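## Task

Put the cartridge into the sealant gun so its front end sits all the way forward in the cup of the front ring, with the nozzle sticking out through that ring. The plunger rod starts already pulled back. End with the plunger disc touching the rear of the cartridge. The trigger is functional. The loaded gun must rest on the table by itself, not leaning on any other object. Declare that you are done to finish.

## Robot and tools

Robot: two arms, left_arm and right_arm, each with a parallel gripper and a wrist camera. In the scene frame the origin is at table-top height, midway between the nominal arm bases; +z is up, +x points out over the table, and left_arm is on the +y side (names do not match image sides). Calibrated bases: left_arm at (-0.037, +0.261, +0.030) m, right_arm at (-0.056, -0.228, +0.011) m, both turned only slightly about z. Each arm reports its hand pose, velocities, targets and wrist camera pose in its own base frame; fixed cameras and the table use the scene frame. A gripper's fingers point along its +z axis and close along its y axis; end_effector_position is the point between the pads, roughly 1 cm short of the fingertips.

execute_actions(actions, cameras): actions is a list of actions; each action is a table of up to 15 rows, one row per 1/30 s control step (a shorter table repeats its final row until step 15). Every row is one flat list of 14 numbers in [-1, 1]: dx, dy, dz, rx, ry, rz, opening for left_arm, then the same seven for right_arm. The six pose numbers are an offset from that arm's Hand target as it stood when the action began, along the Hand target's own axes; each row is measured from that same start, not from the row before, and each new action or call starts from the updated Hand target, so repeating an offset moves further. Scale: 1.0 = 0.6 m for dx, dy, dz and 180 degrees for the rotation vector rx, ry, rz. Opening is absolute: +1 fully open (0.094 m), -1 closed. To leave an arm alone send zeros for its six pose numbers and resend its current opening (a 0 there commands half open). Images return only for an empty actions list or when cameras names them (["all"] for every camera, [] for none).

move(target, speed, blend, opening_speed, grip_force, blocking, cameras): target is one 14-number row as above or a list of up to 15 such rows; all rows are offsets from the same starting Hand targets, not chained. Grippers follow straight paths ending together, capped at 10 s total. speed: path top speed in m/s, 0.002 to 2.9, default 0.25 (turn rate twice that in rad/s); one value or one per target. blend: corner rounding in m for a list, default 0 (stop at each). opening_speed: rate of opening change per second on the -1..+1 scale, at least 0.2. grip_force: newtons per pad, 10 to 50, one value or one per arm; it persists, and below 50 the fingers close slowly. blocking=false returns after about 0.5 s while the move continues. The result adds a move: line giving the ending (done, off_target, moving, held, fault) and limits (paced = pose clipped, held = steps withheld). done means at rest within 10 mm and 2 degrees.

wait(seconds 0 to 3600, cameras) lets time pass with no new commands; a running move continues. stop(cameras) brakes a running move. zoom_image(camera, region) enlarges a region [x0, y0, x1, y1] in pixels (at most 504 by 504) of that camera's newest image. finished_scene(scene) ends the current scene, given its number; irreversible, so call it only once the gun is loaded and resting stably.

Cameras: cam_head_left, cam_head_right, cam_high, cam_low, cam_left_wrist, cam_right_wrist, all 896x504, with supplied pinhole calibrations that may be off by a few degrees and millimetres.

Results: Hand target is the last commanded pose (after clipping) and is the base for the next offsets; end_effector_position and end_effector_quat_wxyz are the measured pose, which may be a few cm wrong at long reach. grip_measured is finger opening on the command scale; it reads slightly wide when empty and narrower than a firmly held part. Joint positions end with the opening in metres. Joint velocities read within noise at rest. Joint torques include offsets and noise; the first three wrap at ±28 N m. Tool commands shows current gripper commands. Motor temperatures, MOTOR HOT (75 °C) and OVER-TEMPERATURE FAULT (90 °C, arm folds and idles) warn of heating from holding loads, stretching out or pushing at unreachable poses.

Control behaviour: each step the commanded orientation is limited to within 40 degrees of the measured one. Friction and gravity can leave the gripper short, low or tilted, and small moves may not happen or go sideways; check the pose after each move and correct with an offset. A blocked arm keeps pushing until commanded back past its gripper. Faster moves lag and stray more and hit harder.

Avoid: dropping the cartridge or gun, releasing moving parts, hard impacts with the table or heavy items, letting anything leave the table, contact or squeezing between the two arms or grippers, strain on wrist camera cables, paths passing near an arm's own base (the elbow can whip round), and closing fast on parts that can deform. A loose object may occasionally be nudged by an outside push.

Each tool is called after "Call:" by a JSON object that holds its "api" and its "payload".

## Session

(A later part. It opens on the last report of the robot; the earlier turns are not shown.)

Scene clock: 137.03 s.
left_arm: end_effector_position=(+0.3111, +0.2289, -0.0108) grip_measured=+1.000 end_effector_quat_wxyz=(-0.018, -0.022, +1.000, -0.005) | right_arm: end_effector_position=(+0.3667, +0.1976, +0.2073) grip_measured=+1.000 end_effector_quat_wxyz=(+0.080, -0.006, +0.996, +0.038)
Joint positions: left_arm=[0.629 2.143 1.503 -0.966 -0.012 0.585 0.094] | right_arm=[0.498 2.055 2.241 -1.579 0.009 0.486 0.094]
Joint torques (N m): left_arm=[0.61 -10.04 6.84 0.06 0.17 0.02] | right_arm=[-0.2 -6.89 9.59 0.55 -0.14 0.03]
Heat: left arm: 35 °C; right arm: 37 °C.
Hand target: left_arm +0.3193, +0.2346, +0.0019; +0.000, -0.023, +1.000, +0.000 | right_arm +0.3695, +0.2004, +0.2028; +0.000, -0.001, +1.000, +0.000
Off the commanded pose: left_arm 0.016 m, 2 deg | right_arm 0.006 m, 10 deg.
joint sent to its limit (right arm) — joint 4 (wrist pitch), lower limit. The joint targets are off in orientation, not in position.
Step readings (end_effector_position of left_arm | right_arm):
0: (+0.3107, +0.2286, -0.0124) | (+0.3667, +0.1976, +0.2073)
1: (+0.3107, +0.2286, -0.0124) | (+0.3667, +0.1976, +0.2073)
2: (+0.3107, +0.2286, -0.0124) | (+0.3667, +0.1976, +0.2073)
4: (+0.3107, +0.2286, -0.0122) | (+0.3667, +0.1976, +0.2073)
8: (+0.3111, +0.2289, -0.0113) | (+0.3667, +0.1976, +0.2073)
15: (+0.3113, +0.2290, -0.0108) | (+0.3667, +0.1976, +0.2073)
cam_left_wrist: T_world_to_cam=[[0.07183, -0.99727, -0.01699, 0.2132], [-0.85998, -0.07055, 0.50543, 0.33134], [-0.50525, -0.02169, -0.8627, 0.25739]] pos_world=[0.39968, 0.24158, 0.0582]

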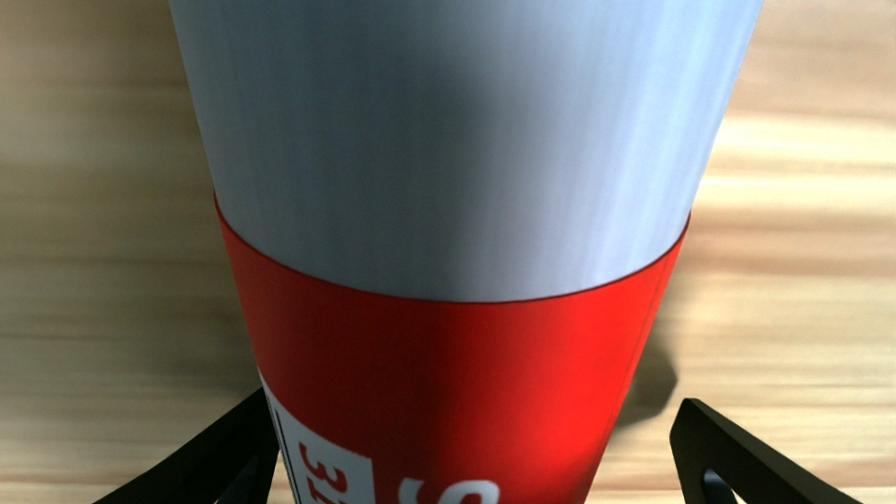

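Call:
{"api": "move", "payload": {"target": [0, 0.006, -0.047, 0, 0, 0, 1.0, 0, 0, 0, 0, 0, 0, 1.0], "speed": 0.08, "cameras": ["cam_left_wrist"]}}

Scene clock: 141.93 s.
left_arm: end_effector_position=(+0.3106, +0.2322, +0.0127) grip_measured=+1.000 end_effector_quat_wxyz=(-0.023, -0.025, +0.999, -0.009) | right_arm: end_effector_position=(+0.3667, +0.1976, +0.2073) grip_measured=+1.000 end_effector_quat_wxyz=(+0.080, -0.006, +0.996, +0.038)
Joint positions: left_arm=[0.636 2.128 1.577 -1.068 -0.012 0.587 0.094] | right_arm=[0.498 2.055 2.241 -1.579 0.009 0.486 0.094]
Joint torques (N m): left_arm=[0.51 -10.86 7.15 0.03 0.17 0.09] | right_arm=[-0.21 -6.9 9.57 0.55 -0.14 0.02]
Heat: left arm: 37 °C; right arm: 37 °C.
Hand target: left_arm +0.3191, +0.2383, +0.0302; +0.000, -0.023, +1.000, +0.000 | right_arm +0.3695, +0.2004, +0.2028; +0.000, -0.001, +1.000, +0.000
Off the commanded pose: left_arm 0.020 m, 3 deg | right_arm 0.006 m, 10 deg.
joint sent to its limit (right arm) — joint 4 (wrist pitch), lower limit. The joint targets are off in orientation, not in position.
move: off_target (left_arm)
cam_left_wrist: T_world_to_cam=[[0.07704, -0.99697, -0.01056, 0.21512], [-0.85476, -0.0715, 0.51408, 0.31769], [-0.51328, -0.03058, -0.85768, 0.28198]] pos_world=[0.39971, 0.2458, 0.08081]

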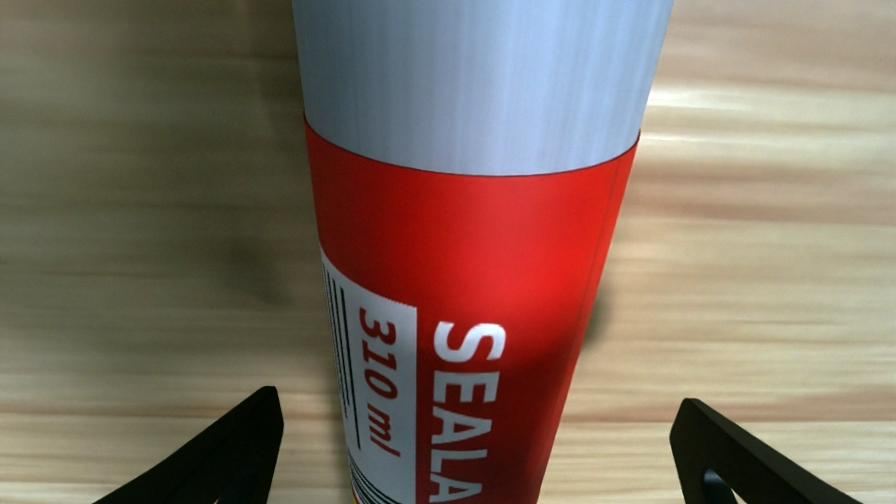

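Call:
{"api": "move", "payload": {"target": [0, 0, 0, 0, 0, 0, -0.06, 0, 0, 0, 0, 0, 0, 1.0], "grip_force": 40, "opening_speed": 0.6, "cameras": ["cam_left_wrist", "cam_low"]}}

Scene clock: 149.03 s.
left_arm: end_effector_position=(+0.3104, +0.2320, +0.0127) grip_measured=-0.005 end_effector_quat_wxyz=(-0.024, -0.024, +0.999, -0.009) | right_arm: end_effector_position=(+0.3667, +0.1976, +0.2073) grip_measured=+1.000 end_effector_quat_wxyz=(+0.080, -0.006, +0.996, +0.038)
Joint positions: left_arm=[0.636 2.128 1.577 -1.069 -0.012 0.588 0.047] | right_arm=[0.498 2.055 2.241 -1.579 0.009 0.486 0.094]
Joint torques (N m): left_arm=[0.54 -10.88 7.13 0.04 0.15 0.07] | right_arm=[-0.21 -6.89 9.55 0.55 -0.12 0.03]
Heat: left arm: 38 °C; right arm: 37 °C.
Hand target: left_arm +0.3190, +0.2382, +0.0302; +0.000, -0.023, +1.000, +0.000 | right_arm +0.3695, +0.2004, +0.2028; +0.000, -0.001, +1.000, +0.000
Off the commanded pose: left_arm 0.020 m, 3 deg | right_arm 0.006 m, 10 deg.
joint sent to its limit (right arm) — joint 4 (wrist pitch), lower limit. The joint targets are off in orientation, not in position.
grip_force (N): 40, 40
move: done
cam_left_wrist: T_world_to_cam=[[0.07629, -0.99704, -0.00994, 0.21529], [-0.85435, -0.0705, 0.5149, 0.31718], [-0.51407, -0.03079, -0.8572, 0.28218]] pos_world=[0.39961, 0.2457, 0.08071]
Images, in order (width x height): cam_low 896x504, cam_left_wrist 896x504.

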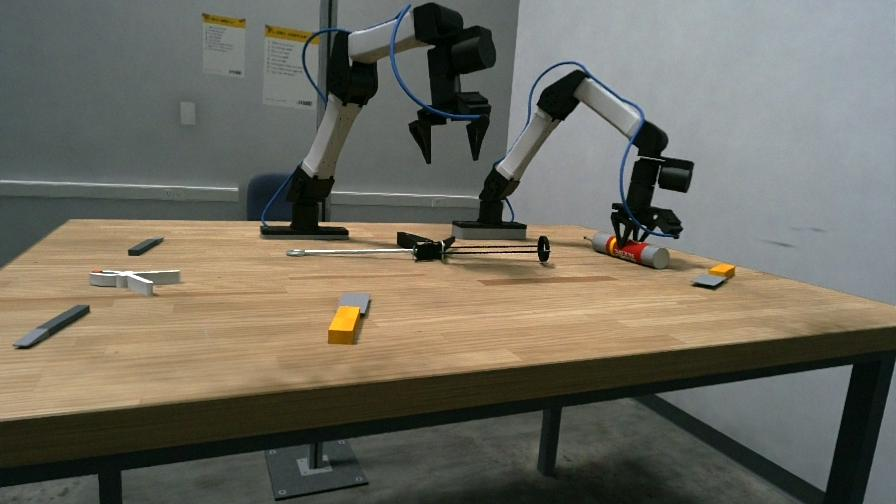

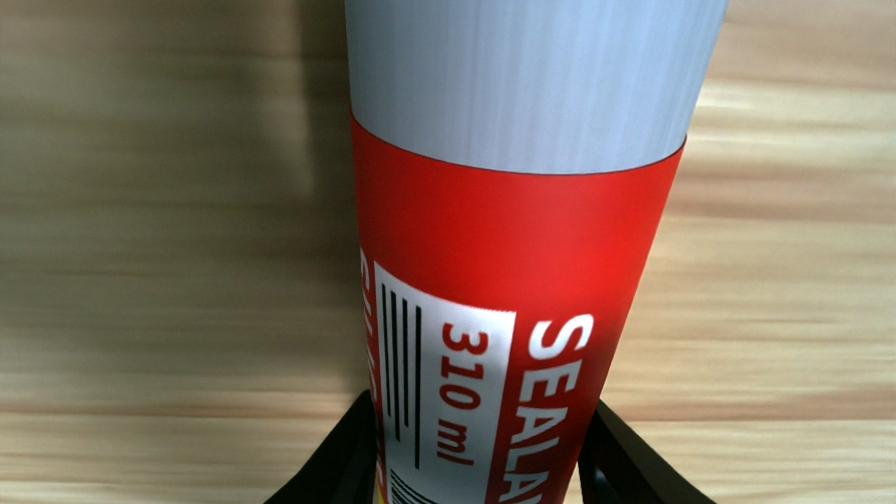

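Call:
{"api": "move", "payload": {"target": [[0, 0, -0.2, 0, 0, 0, -0.06, 0.05, -0.1, -0.1, 0, 0, 0, 1.0]], "speed": 0.12, "cameras": ["cam_left_wrist", "cam_low"]}}

Scene clock: 164.40 s.
left_arm: end_effector_position=(+0.3152, +0.2356, +0.1378) grip_measured=-0.007 end_effector_quat_wxyz=(-0.016, -0.024, +1.000, -0.004) | right_arm: end_effector_position=(+0.3458, +0.1444, +0.2543) grip_measured=+1.000 end_effector_quat_wxyz=(+0.125, +0.001, +0.991, +0.051)
Joint positions: left_arm=[0.636 2.098 2.033 -1.537 -0.012 0.588 0.047] | right_arm=[0.397 1.837 2.116 -1.579 0.003 0.399 0.094]
Joint torques (N m): left_arm=[0.54 -9.17 8.17 0.02 0.18 0.07] | right_arm=[-0.65 -9.62 6.35 0.73 -0.11 -0.17]
Motor temperatures (°C): left_arm=[26 41 35 26 24 27 27] | right_arm=[25 33 37 27 26 23 25]
Heat: left arm: 41 °C; right arm: 37 °C.
Hand target: left_arm +0.3190, +0.2383, +0.1501; +0.000, -0.023, +1.000, +0.000 | right_arm +0.3396, +0.1403, +0.2629; +0.000, -0.001, +1.000, +0.000
Off the commanded pose: left_arm 0.013 m, 2 deg | right_arm 0.011 m, 16 deg.
joint sent to its limit (right arm) — joint 4 (wrist pitch), lower limit. The joint targets are off in orientation, not in position.
grip_force (N): 40, 40
move: off_target (left_arm, right_arm)
cam_left_wrist: T_world_to_cam=[[0.0765, -0.99687, -0.01988, 0.22086], [-0.86203, -0.07615, 0.5011, 0.26275], [-0.50105, -0.0212, -0.86516, 0.38672]] pos_world=[0.40337, 0.24837, 0.2073]
Images, in order (width x height): cam_low 896x504, cam_left_wrist 896x504.

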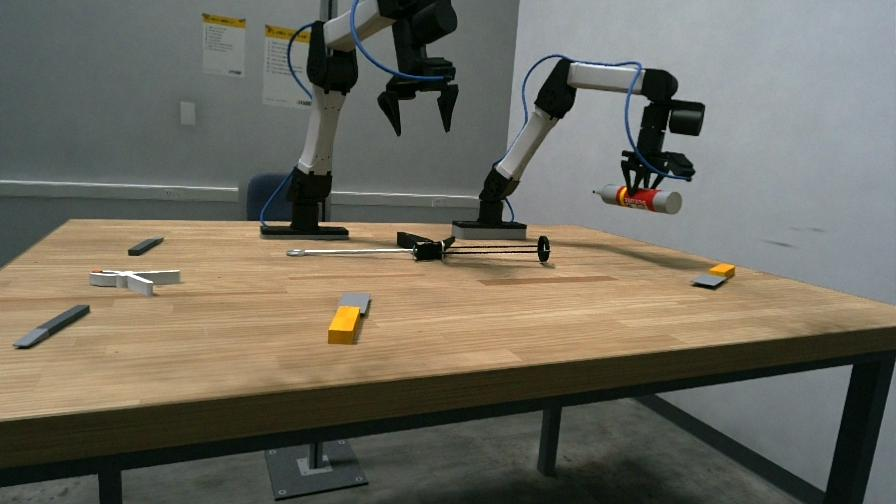

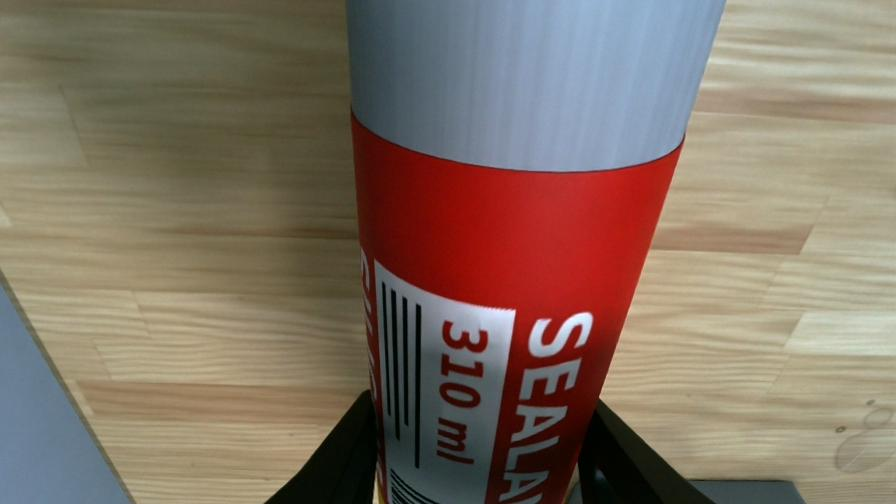

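Call:
{"api": "move", "payload": {"target": [0, 0, 0, 0, 0, 0, -0.06, 0.233, 0.078, 0.2215, 0, 0, 0, 0.5], "speed": 0.25, "cameras": ["cam_right_wrist", "cam_head_left", "cam_head_right"]}}

Scene clock: 169.83 s.
left_arm: end_effector_position=(+0.3151, +0.2355, +0.1378) grip_measured=-0.007 end_effector_quat_wxyz=(-0.016, -0.024, +1.000, -0.004) | right_arm: end_effector_position=(+0.1994, +0.1846, +0.1255) grip_measured=+0.503 end_effector_quat_wxyz=(-0.014, -0.003, +1.000, -0.011)
Joint positions: left_arm=[0.636 2.098 2.033 -1.537 -0.012 0.588 0.047] | right_arm=[0.745 1.603 1.346 -1.35 -0.003 0.74 0.071]
Joint torques (N m): left_arm=[0.61 -9.2 8.2 -0.02 0.17 0.07] | right_arm=[0.49 -7.73 6.75 0.37 -0.03 0.03]
Heat: left arm: 41 °C; right arm: 37 °C.
Hand target: left_arm +0.3190, +0.2383, +0.1501; +0.000, -0.023, +1.000, +0.000 | right_arm +0.1997, +0.1870, +0.1302; +0.000, -0.001, +1.000, +0.000
Off the commanded pose: left_arm 0.013 m, 2 deg | right_arm 0.005 m, 2 deg.
grip_force (N): 40, 40
move: done
cam_right_wrist: T_world_to_cam=[[0.04093, -0.99914, -0.00618, 0.18381], [-0.86078, -0.0384, 0.50753, 0.15599], [-0.50733, -0.01545, -0.86161, 0.31166]] pos_world=[0.28486, 0.19445, 0.19049]
Images, in order (width x height): cam_head_left 896x504, cam_head_right 896x504, cam_right_wrist 896x504.

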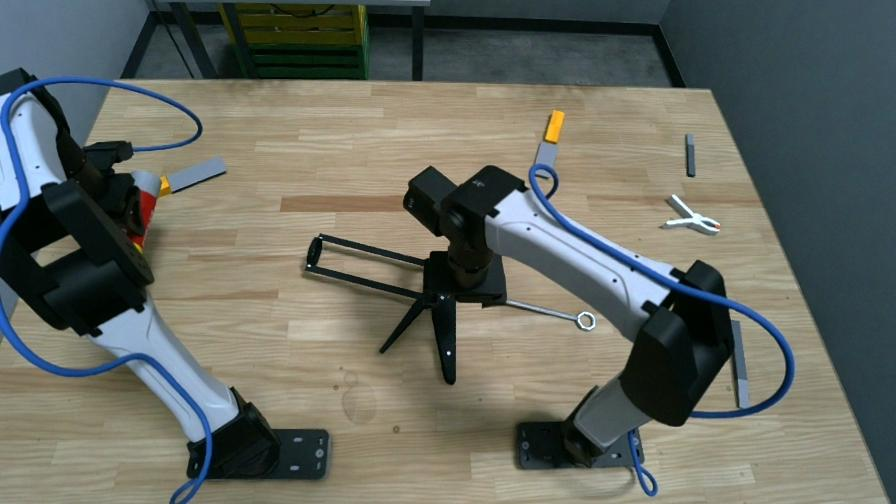

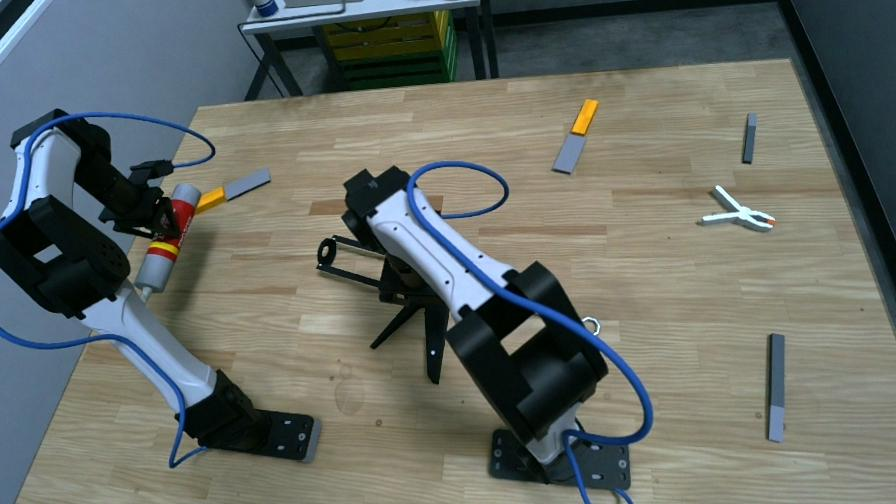

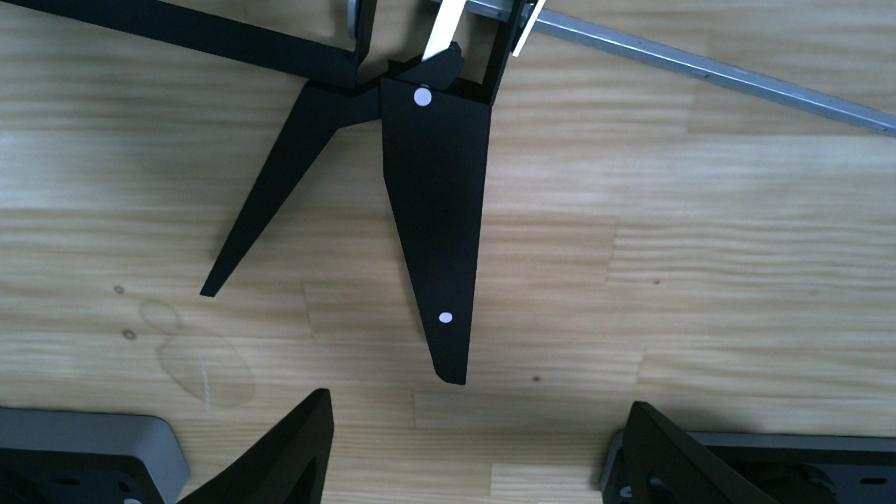

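Call:
{"api": "move", "payload": {"target": [0, 0, 0, 0, 0, 0, -0.06, 0.016, 0.0133, 0.150, 0, 0, -0.0294, 0.5], "speed": 0.15, "cameras": ["cam_right_wrist", "cam_low"]}}

Call:
{"api": "zoom_image", "payload": {"camera": "cam_low", "region": [270, 200, 570, 290]}}

Scene clock: 179.30 s.
left_arm: end_effector_position=(+0.3151, +0.2355, +0.1378) grip_measured=-0.007 end_effector_quat_wxyz=(-0.016, -0.024, +1.000, -0.004) | right_arm: end_effector_position=(+0.1907, +0.1936, +0.0469) grip_measured=+0.503 end_effector_quat_wxyz=(+0.003, -0.040, +0.999, +0.004)
Joint positions: left_arm=[0.636 2.098 2.033 -1.537 -0.012 0.588 0.047] | right_arm=[0.791 1.612 1.039 -0.988 -0.003 0.711 0.071]
Joint torques (N m): left_arm=[0.54 -9.14 8.21 -0.02 0.17 0.07] | right_arm=[0.49 -4.01 6.53 0.47 -0.03 -0.13]
Heat: left arm: 40 °C; right arm: 37 °C.
Hand target: left_arm +0.3190, +0.2383, +0.1501; +0.000, -0.023, +1.000, +0.000 | right_arm +0.1899, +0.1949, +0.0401; +0.000, -0.047, +0.999, +0.000
Off the commanded pose: left_arm 0.013 m, 2 deg | right_arm 0.007 m, 1 deg.
grip_force (N): 40, 40
move: done
cam_right_wrist: T_world_to_cam=[[0.11617, -0.99259, -0.0356, 0.17848], [-0.87105, -0.11904, 0.47655, 0.20766], [-0.47726, -0.02435, -0.87843, 0.23644]] pos_world=[0.27299, 0.20764, 0.11509]
Images, in order (width x height): cam_low 896x504, cam_right_wrist 896x504.

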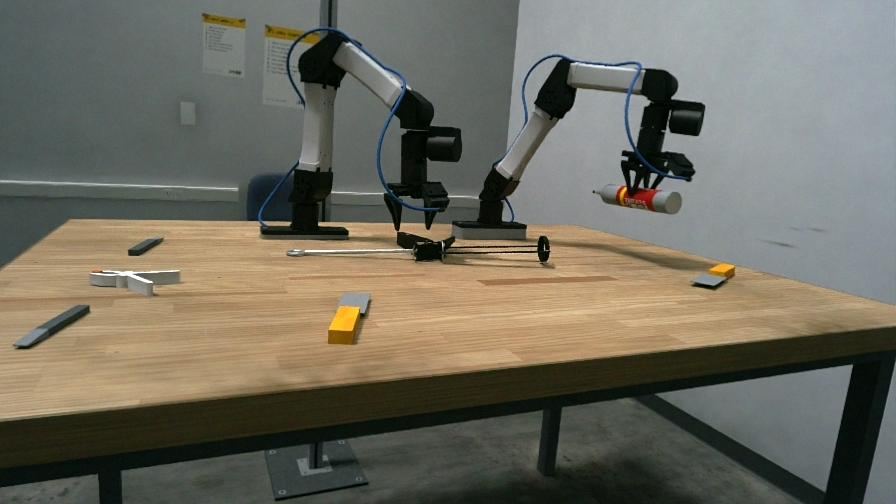

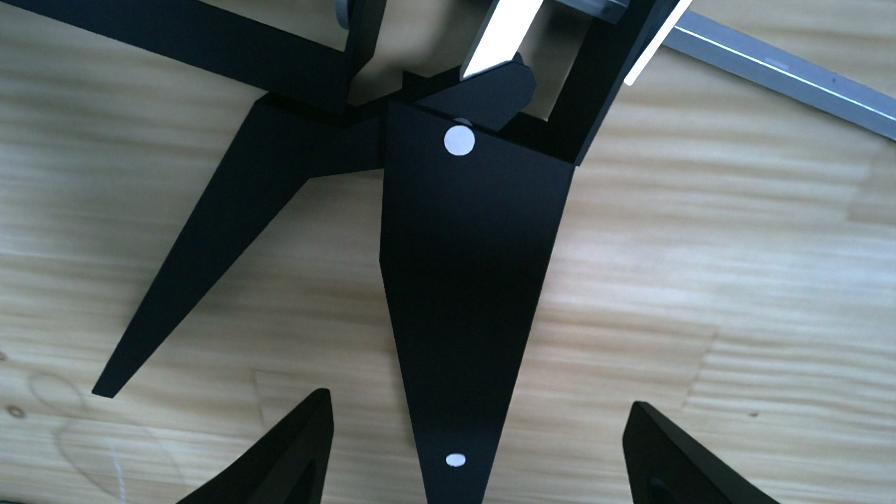

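Scaled by 1.680.

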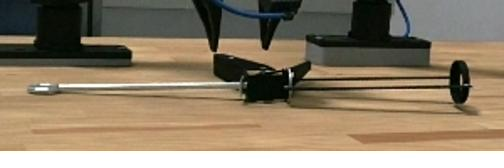

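Call:
{"api": "move", "payload": {"target": [0, 0, 0, 0, 0, 0, -0.06, -0.005, 0.006, 0.055, 0, 0, 0, 0.5], "speed": 0.08, "cameras": ["cam_right_wrist"]}}

Call:
{"api": "zoom_image", "payload": {"camera": "cam_right_wrist", "region": [250, 250, 700, 504]}}

Scene clock: 183.53 s.
left_arm: end_effector_position=(+0.3151, +0.2355, +0.1378) grip_measured=-0.007 end_effector_quat_wxyz=(-0.016, -0.024, +1.000, -0.004) | right_arm: end_effector_position=(+0.1940, +0.1976, +0.0139) grip_measured=+0.503 end_effector_quat_wxyz=(+0.003, -0.041, +0.999, +0.004)
Joint positions: left_arm=[0.636 2.098 2.033 -1.537 -0.012 0.588 0.047] | right_arm=[0.793 1.683 0.974 -0.852 -0.003 0.711 0.071]
Joint torques (N m): left_arm=[0.58 -9.11 8.21 0 0.17 0.07] | right_arm=[0.62 -4.25 6.28 0.45 -0.02 -0.1]
Heat: left arm: 40 °C; right arm: 37 °C.
Hand target: left_arm +0.3190, +0.2383, +0.1501; +0.000, -0.023, +1.000, +0.000 | right_arm +0.1926, +0.1989, +0.0071; +0.000, -0.047, +0.999, +0.000
Off the commanded pose: left_arm 0.013 m, 2 deg | right_arm 0.007 m, 1 deg.
grip_force (N): 40, 40
move: done
cam_right_wrist: T_world_to_cam=[[0.118, -0.99238, -0.03539, 0.18052], [-0.87068, -0.12054, 0.47685, 0.227], [-0.47748, -0.02546, -0.87827, 0.20933]] pos_world=[0.27629, 0.21183, 0.08199]

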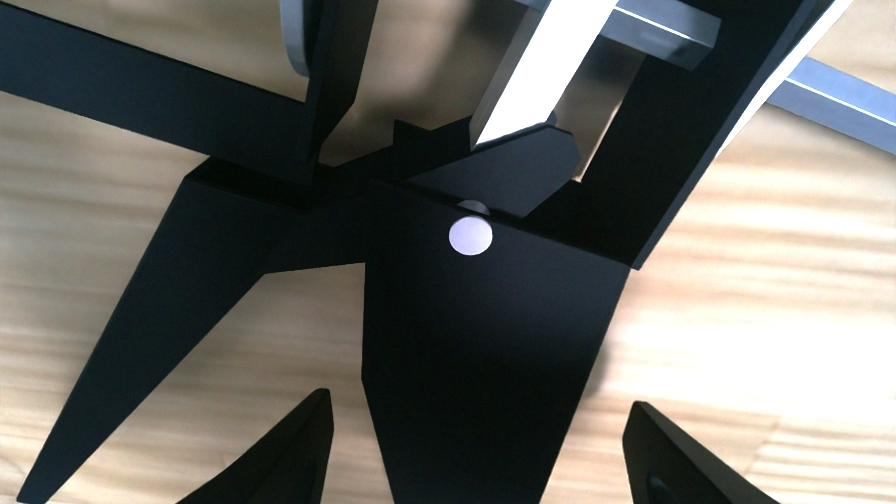

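Scaled by 1.120.

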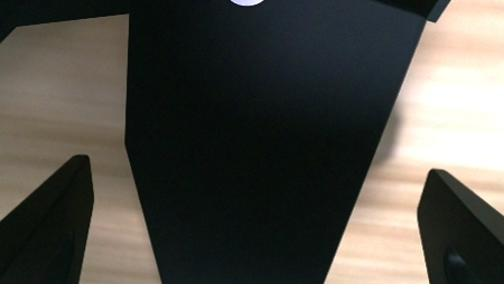

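Call:
{"api": "move", "payload": {"target": [[0, 0, 0, 0, 0, 0, -0.06, 0, 0, 0.012, 0, 0, 0, 0.5],[0, 0, 0, 0, 0, 0, -0.06, 0, 0, 0.012, 0, 0, 0, -0.9]], "speed": 0.05, "grip_force": [40, 25], "cameras": ["cam_right_wrist", "cam_head_left", "cam_low"]}}

Call:
{"api": "zoom_image", "payload": {"camera": "cam_low", "region": [350, 190, 570, 290]}}

Scene clock: 189.83 s.
left_arm: end_effector_position=(+0.3151, +0.2355, +0.1378) grip_measured=-0.007 end_effector_quat_wxyz=(-0.016, -0.024, +1.000, -0.004) | right_arm: end_effector_position=(+0.1949, +0.1997, +0.0066) grip_measured=-0.243 end_effector_quat_wxyz=(+0.005, -0.042, +0.999, +0.007)
Joint positions: left_arm=[0.636 2.098 2.033 -1.537 -0.012 0.588 0.047] | right_arm=[0.795 1.697 0.957 -0.814 -0.003 0.711 0.036]
Joint torques (N m): left_arm=[0.62 -9.16 8.17 0 0.18 0.07] | right_arm=[0.36 -4.31 6.22 0.41 -0.03 -0.11]
Heat: left arm: 40 °C; right arm: 37 °C.
Hand target: left_arm +0.3190, +0.2383, +0.1501; +0.000, -0.023, +1.000, +0.000 | right_arm +0.1925, +0.1988, -0.0001; -0.001, -0.047, +0.999, +0.000
Off the commanded pose: left_arm 0.013 m, 2 deg | right_arm 0.007 m, 1 deg.
grip_force (N): 40, 25
move: done
cam_right_wrist: T_world_to_cam=[[0.12082, -0.99184, -0.04066, 0.18152], [-0.87287, -0.12565, 0.47149, 0.23298], [-0.47275, -0.02147, -0.88094, 0.20176]] pos_world=[0.27681, 0.21364, 0.07527]
Images, in order (width x height): cam_head_left 896x504, cam_low 896x504, cam_right_wrist 896x504.

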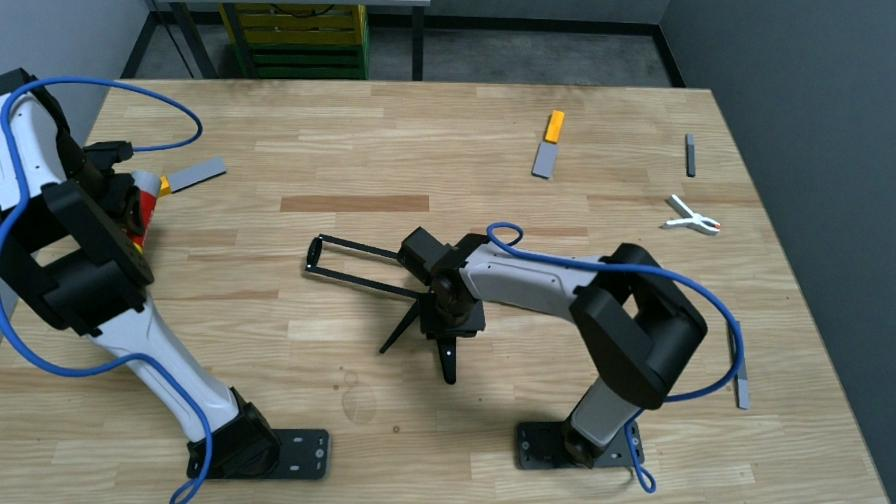

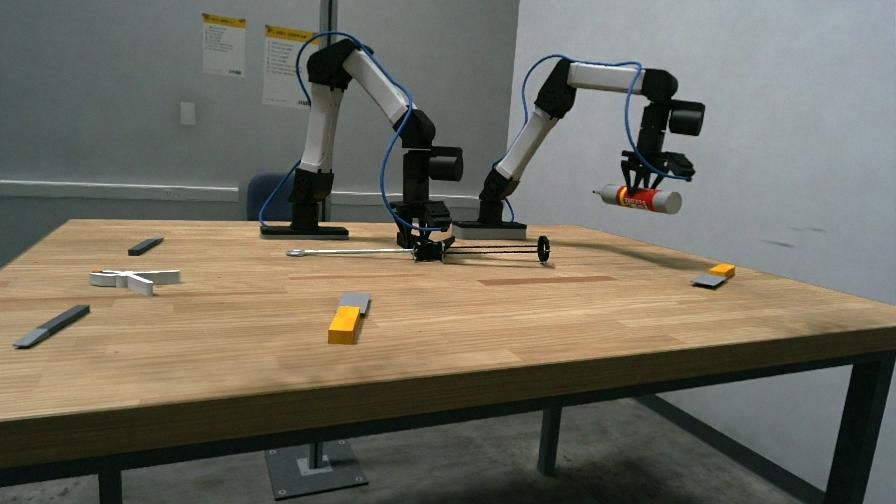

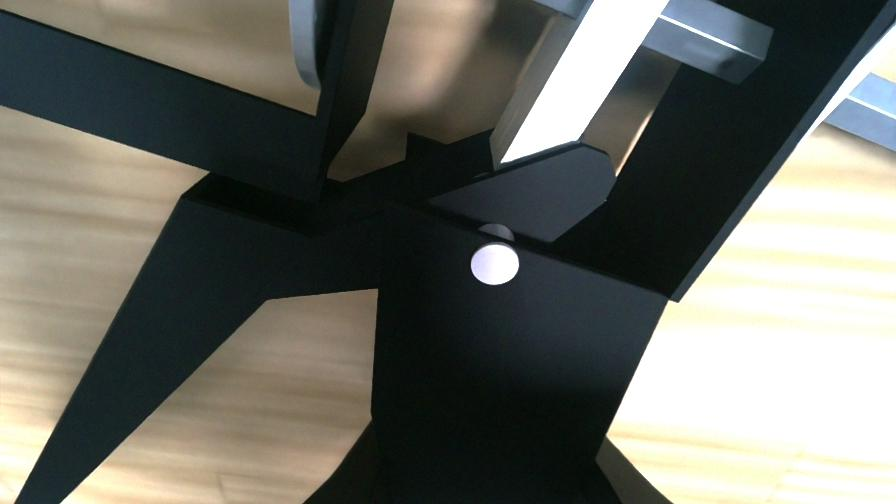

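Scaled by 2.291.

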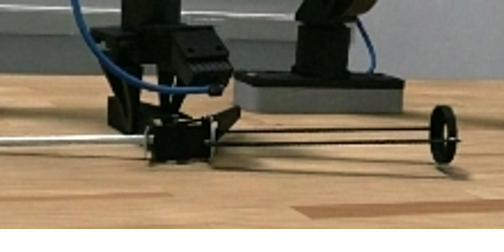

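Call:
{"api": "move", "payload": {"target": [[0, 0, 0, 0, 0, 0, -0.06, 0, 0, 0, 0, 0, 0, 0.4],[0, 0, 0, 0, 0, 0, -0.06, 0, 0, -0.2, 0, 0, 0, 0.4],[0, 0, 0, 0, 0, 0, -0.06, -0.0554, -0.3707, -0.167, 0, 0, 0.602, 0.4]], "speed": [0.1, 0.15, 0.35], "blend": [0, 0.03, 0], "cameras": ["cam_right_wrist", "cam_head_left", "cam_low"]}}

Scene clock: 223.53 s.
left_arm: end_effector_position=(+0.3151, +0.2355, +0.1378) grip_measured=-0.007 end_effector_quat_wxyz=(-0.016, -0.024, +1.000, -0.004) | right_arm: end_effector_position=(+0.2402, -0.0170, +0.1007) grip_measured=+0.397 end_effector_quat_wxyz=(-0.004, +0.777, +0.630, -0.002)
Joint positions: left_arm=[0.636 2.098 2.033 -1.537 -0.012 0.588 0.047] | right_arm=[-0.073 1.465 1.116 -1.23 -0.003 1.706 0.066]
Joint torques (N m): left_arm=[0.59 -9.2 8.27 0.01 0.17 0.07] | right_arm=[-0.7 -2.97 8.81 0.3 0.02 0.08]
Heat: left arm: 40 °C; right arm: 37 °C.
Hand target: left_arm +0.3190, +0.2383, +0.1501; +0.000, -0.023, +1.000, +0.000 | right_arm +0.2466, -0.0194, +0.1000; -0.001, +0.782, +0.623, +0.000
Off the commanded pose: left_arm 0.013 m, 2 deg | right_arm 0.007 m, 1 deg.
grip_force (N): 40, 25
move: done
cam_right_wrist: T_world_to_cam=[[-0.98502, 0.17145, -0.01822, 0.24817], [0.14134, 0.86344, 0.48424, -0.02722], [0.09875, 0.47441, -0.87474, 0.17184]] pos_world=[0.23133, -0.10057, 0.16801]
Images, in order (width x height): cam_head_left 896x504, cam_low 896x504, cam_right_wrist 896x504.

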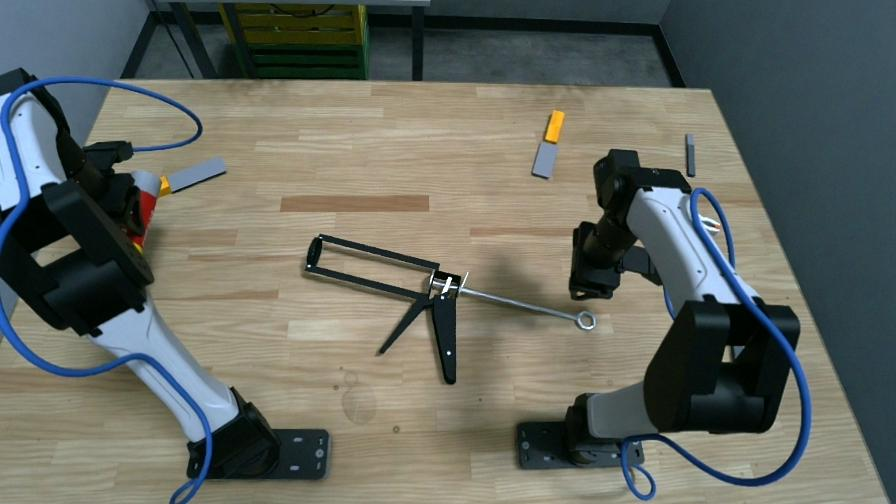

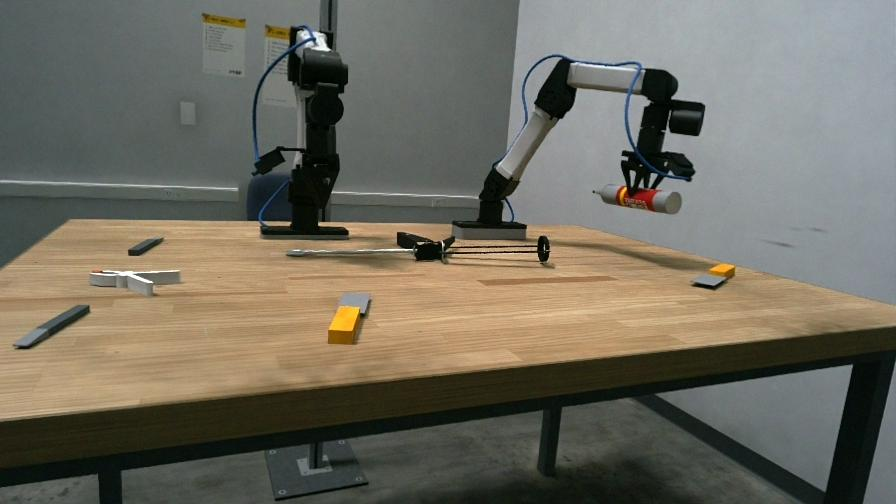

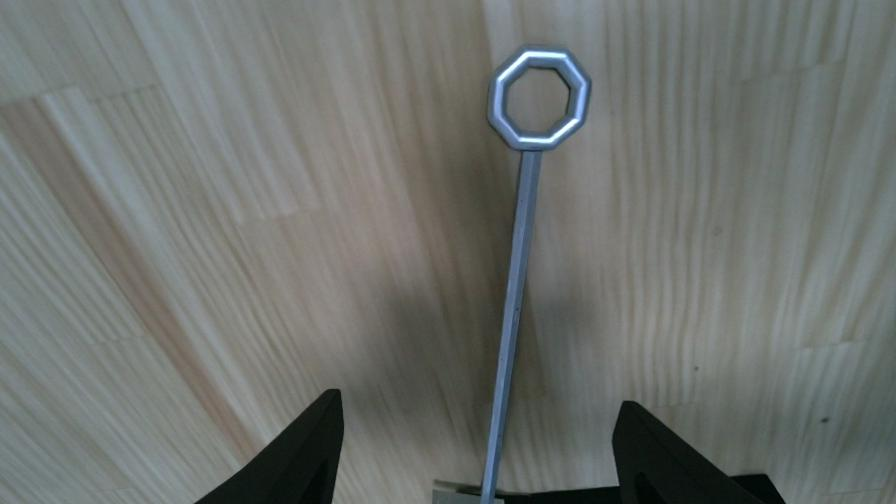

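Call:
{"api": "move", "payload": {"target": [0, 0, 0, 0, 0, 0, -0.06, -0.0066, -0.0286, 0.14, 0, 0, -0.006, 0.4], "speed": 0.12, "cameras": ["cam_right_wrist", "cam_low"]}}

Call:
{"api": "zoom_image", "payload": {"camera": "cam_low", "region": [230, 200, 470, 290]}}

Scene clock: 230.40 s.
left_arm: end_effector_position=(+0.3151, +0.2355, +0.1378) grip_measured=-0.007 end_effector_quat_wxyz=(-0.016, -0.024, +1.000, -0.004) | right_arm: end_effector_position=(+0.2302, -0.0174, +0.0214) grip_measured=+0.397 end_effector_quat_wxyz=(+0.003, +0.776, +0.630, +0.005)
Joint positions: left_arm=[0.636 2.098 2.033 -1.537 -0.012 0.588 0.047] | right_arm=[-0.078 1.494 0.815 -0.88 -0.003 1.7 0.066]
Joint torques (N m): left_arm=[0.55 -9.24 8.13 0.01 0.17 0.08] | right_arm=[-0.79 -2.93 6.15 0.32 0.03 -0.12]
Heat: left arm: 40 °C; right arm: 37 °C.
Hand target: left_arm +0.3190, +0.2383, +0.1501; +0.000, -0.023, +1.000, +0.000 | right_arm +0.2290, -0.0194, +0.0160; -0.001, +0.777, +0.630, +0.000
Off the commanded pose: left_arm 0.013 m, 2 deg | right_arm 0.006 m, 1 deg.
grip_force (N): 40, 25
move: done
cam_right_wrist: T_world_to_cam=[[-0.9848, 0.16958, -0.03767, 0.23721], [0.13028, 0.86444, 0.48557, 0.01554], [0.1149, 0.47328, -0.87339, 0.09999]] pos_world=[0.22009, -0.10098, 0.08872]
Images, in order (width x height): cam_low 896x504, cam_right_wrist 896x504.

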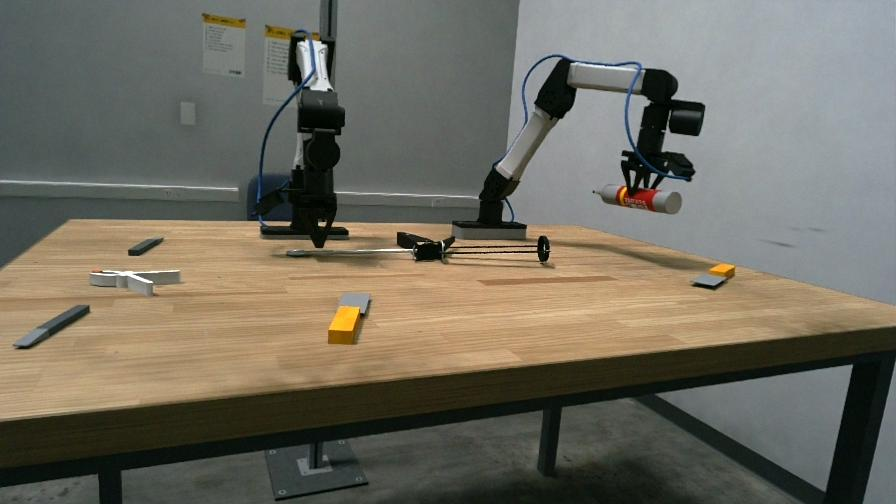

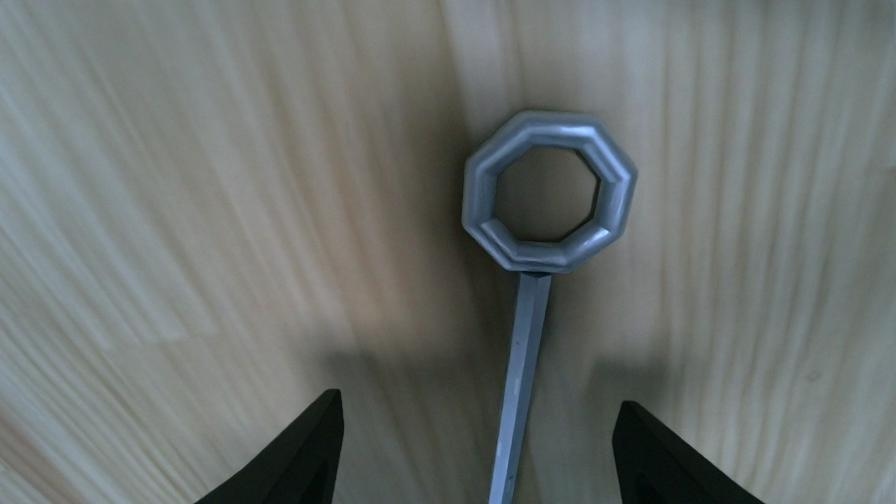

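Scaled by 2.100.

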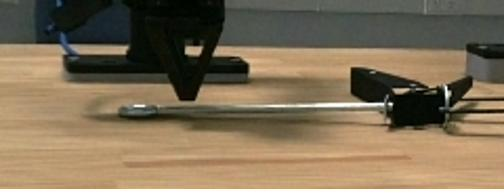

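Call:
{"api": "move", "payload": {"target": [0, 0, 0, 0, 0, 0, -0.06, 0, -0.009, 0.027, 0, 0, 0, 0.4], "speed": 0.05, "cameras": ["cam_right_wrist", "cam_low"]}}

Call:
{"api": "zoom_image", "payload": {"camera": "cam_low", "region": [230, 200, 470, 290]}}

Scene clock: 242.37 s.
left_arm: end_effector_position=(+0.3151, +0.2355, +0.1378) grip_measured=-0.007 end_effector_quat_wxyz=(-0.016, -0.024, +1.000, -0.004) | right_arm: end_effector_position=(+0.2251, -0.0170, +0.0050) grip_measured=+0.397 end_effector_quat_wxyz=(+0.002, +0.776, +0.630, +0.005)
Joint positions: left_arm=[0.636 2.098 2.033 -1.537 -0.012 0.588 0.047] | right_arm=[-0.078 1.508 0.754 -0.806 -0.003 1.7 0.066]
Joint torques (N m): left_arm=[0.61 -9.18 8.16 -0.01 0.15 0.08] | right_arm=[-0.53 -2.86 5.94 0.34 0.02 -0.1]
Heat: left arm: 40 °C; right arm: 36 °C.
Hand target: left_arm +0.3190, +0.2383, +0.1501; +0.000, -0.023, +1.000, +0.000 | right_arm +0.2236, -0.0183, -0.0002; -0.001, +0.777, +0.630, +0.000
Off the commanded pose: left_arm 0.013 m, 2 deg | right_arm 0.006 m, 1 deg.
grip_force (N): 40, 25
move: done
cam_right_wrist: T_world_to_cam=[[-0.98482, 0.16955, -0.03722, 0.23147], [0.13047, 0.86439, 0.4856, 0.02377], [0.1145, 0.47337, -0.87339, 0.08616]] pos_world=[0.21499, -0.10058, 0.07232]
Images, in order (width x height): cam_low 896x504, cam_right_wrist 896x504.

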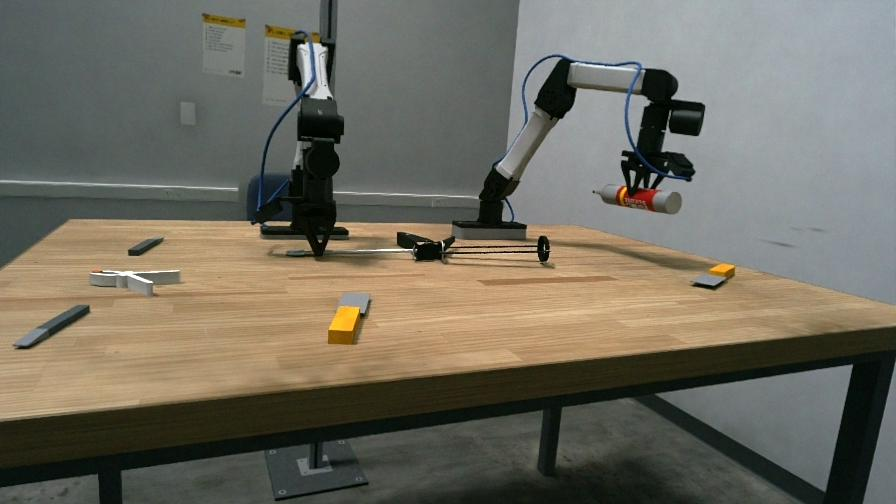

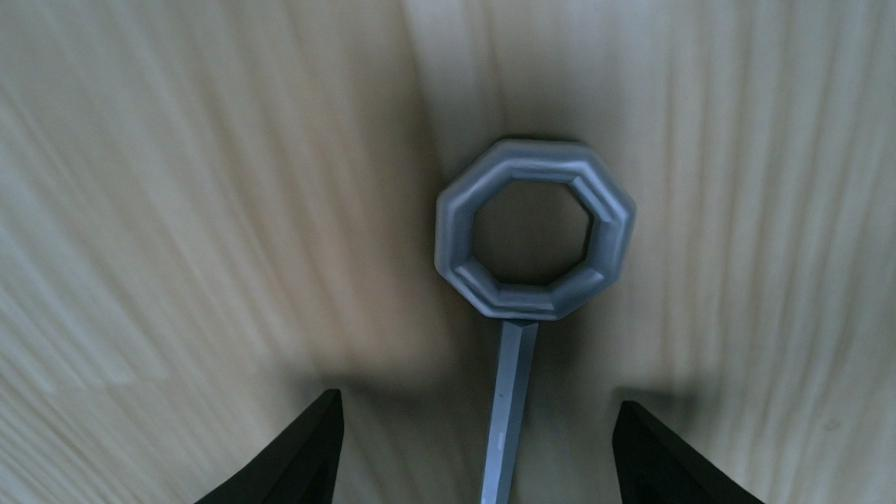

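Scaled by 2.100.

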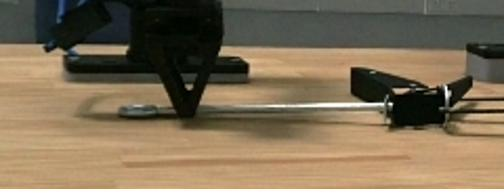

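Call:
{"api": "move", "payload": {"target": [[0, 0, 0, 0, 0, 0, -0.06, 0, -0.007, 0, 0, 0, 0, 0.4],[0, 0, 0, 0, 0, 0, -0.06, 0, -0.007, 0, 0, 0, 0, -0.97]], "speed": 0.05, "grip_force": [40, 30], "cameras": ["cam_right_wrist", "cam_head_left", "cam_low"]}}

Call:
{"api": "zoom_image", "payload": {"camera": "cam_head_left", "region": [290, 210, 630, 400]}}

Scene clock: 249.77 s.
left_arm: end_effector_position=(+0.3151, +0.2355, +0.1378) grip_measured=-0.007 end_effector_quat_wxyz=(-0.016, -0.024, +1.000, -0.004) | right_arm: end_effector_position=(+0.2202, -0.0166, +0.0016) grip_measured=-0.845 end_effector_quat_wxyz=(-0.002, +0.776, +0.630, +0.000)
Joint positions: left_arm=[0.636 2.098 2.033 -1.537 -0.012 0.588 0.047] | right_arm=[-0.078 1.508 0.739 -0.803 -0.003 1.7 0.007]
Joint torques (N m): left_arm=[0.51 -9.13 8.18 0 0.17 0.07] | right_arm=[-0.28 -4.1 5.87 0.29 0.03 -0.06]
Heat: left arm: 41 °C; right arm: 36 °C.
Hand target: left_arm +0.3190, +0.2383, +0.1501; +0.000, -0.023, +1.000, +0.000 | right_arm +0.2195, -0.0175, -0.0002; -0.001, +0.777, +0.630, +0.000
Off the commanded pose: left_arm 0.013 m, 2 deg | right_arm 0.002 m, 0 deg.
grip_force (N): 40, 30
move: done
cam_right_wrist: T_world_to_cam=[[-0.9852, 0.16956, -0.02515, 0.22656], [0.13632, 0.86395, 0.48478, 0.02442], [0.10393, 0.47417, -0.87428, 0.08596]] pos_world=[0.21095, -0.10027, 0.06902]
Images, in order (width x height): cam_head_left 896x504, cam_low 896x504, cam_right_wrist 896x504.

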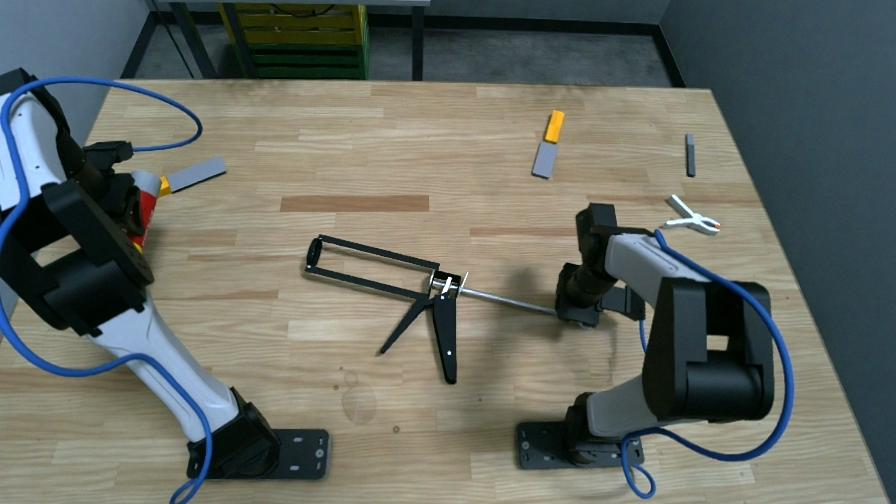

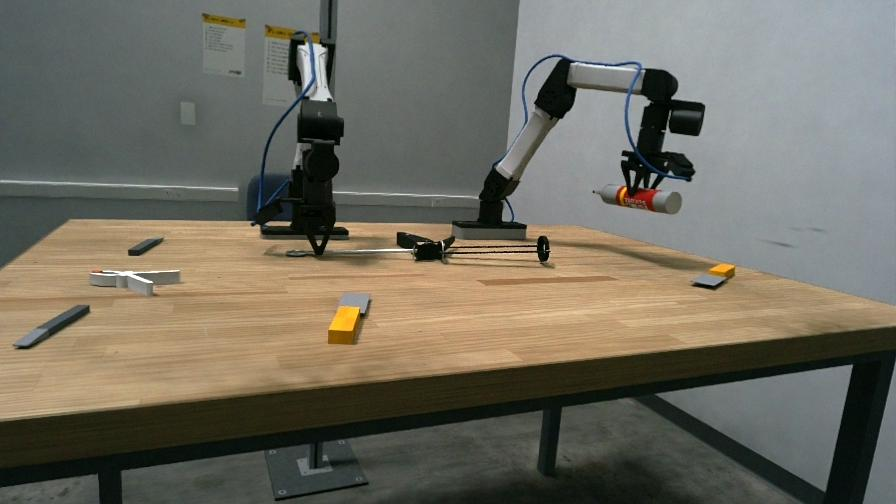

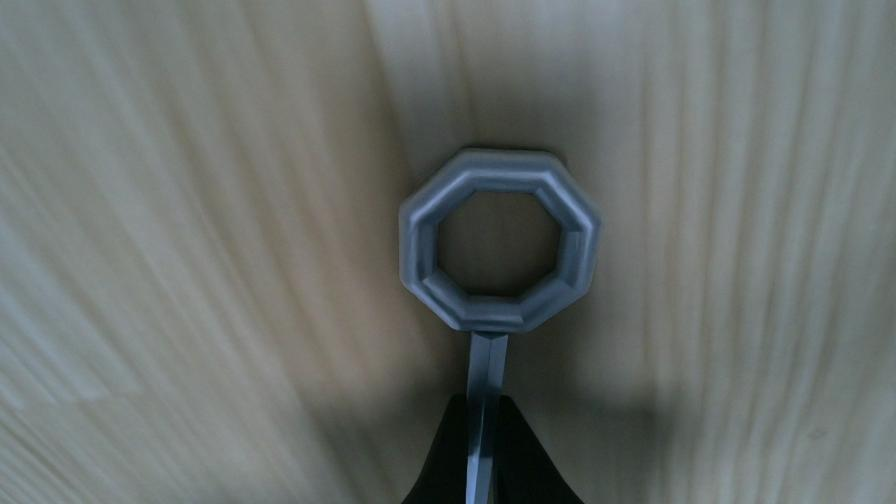

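Scaled by 1.482.

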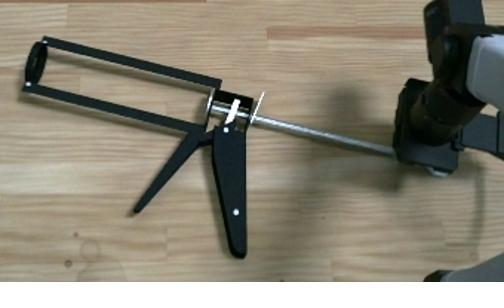

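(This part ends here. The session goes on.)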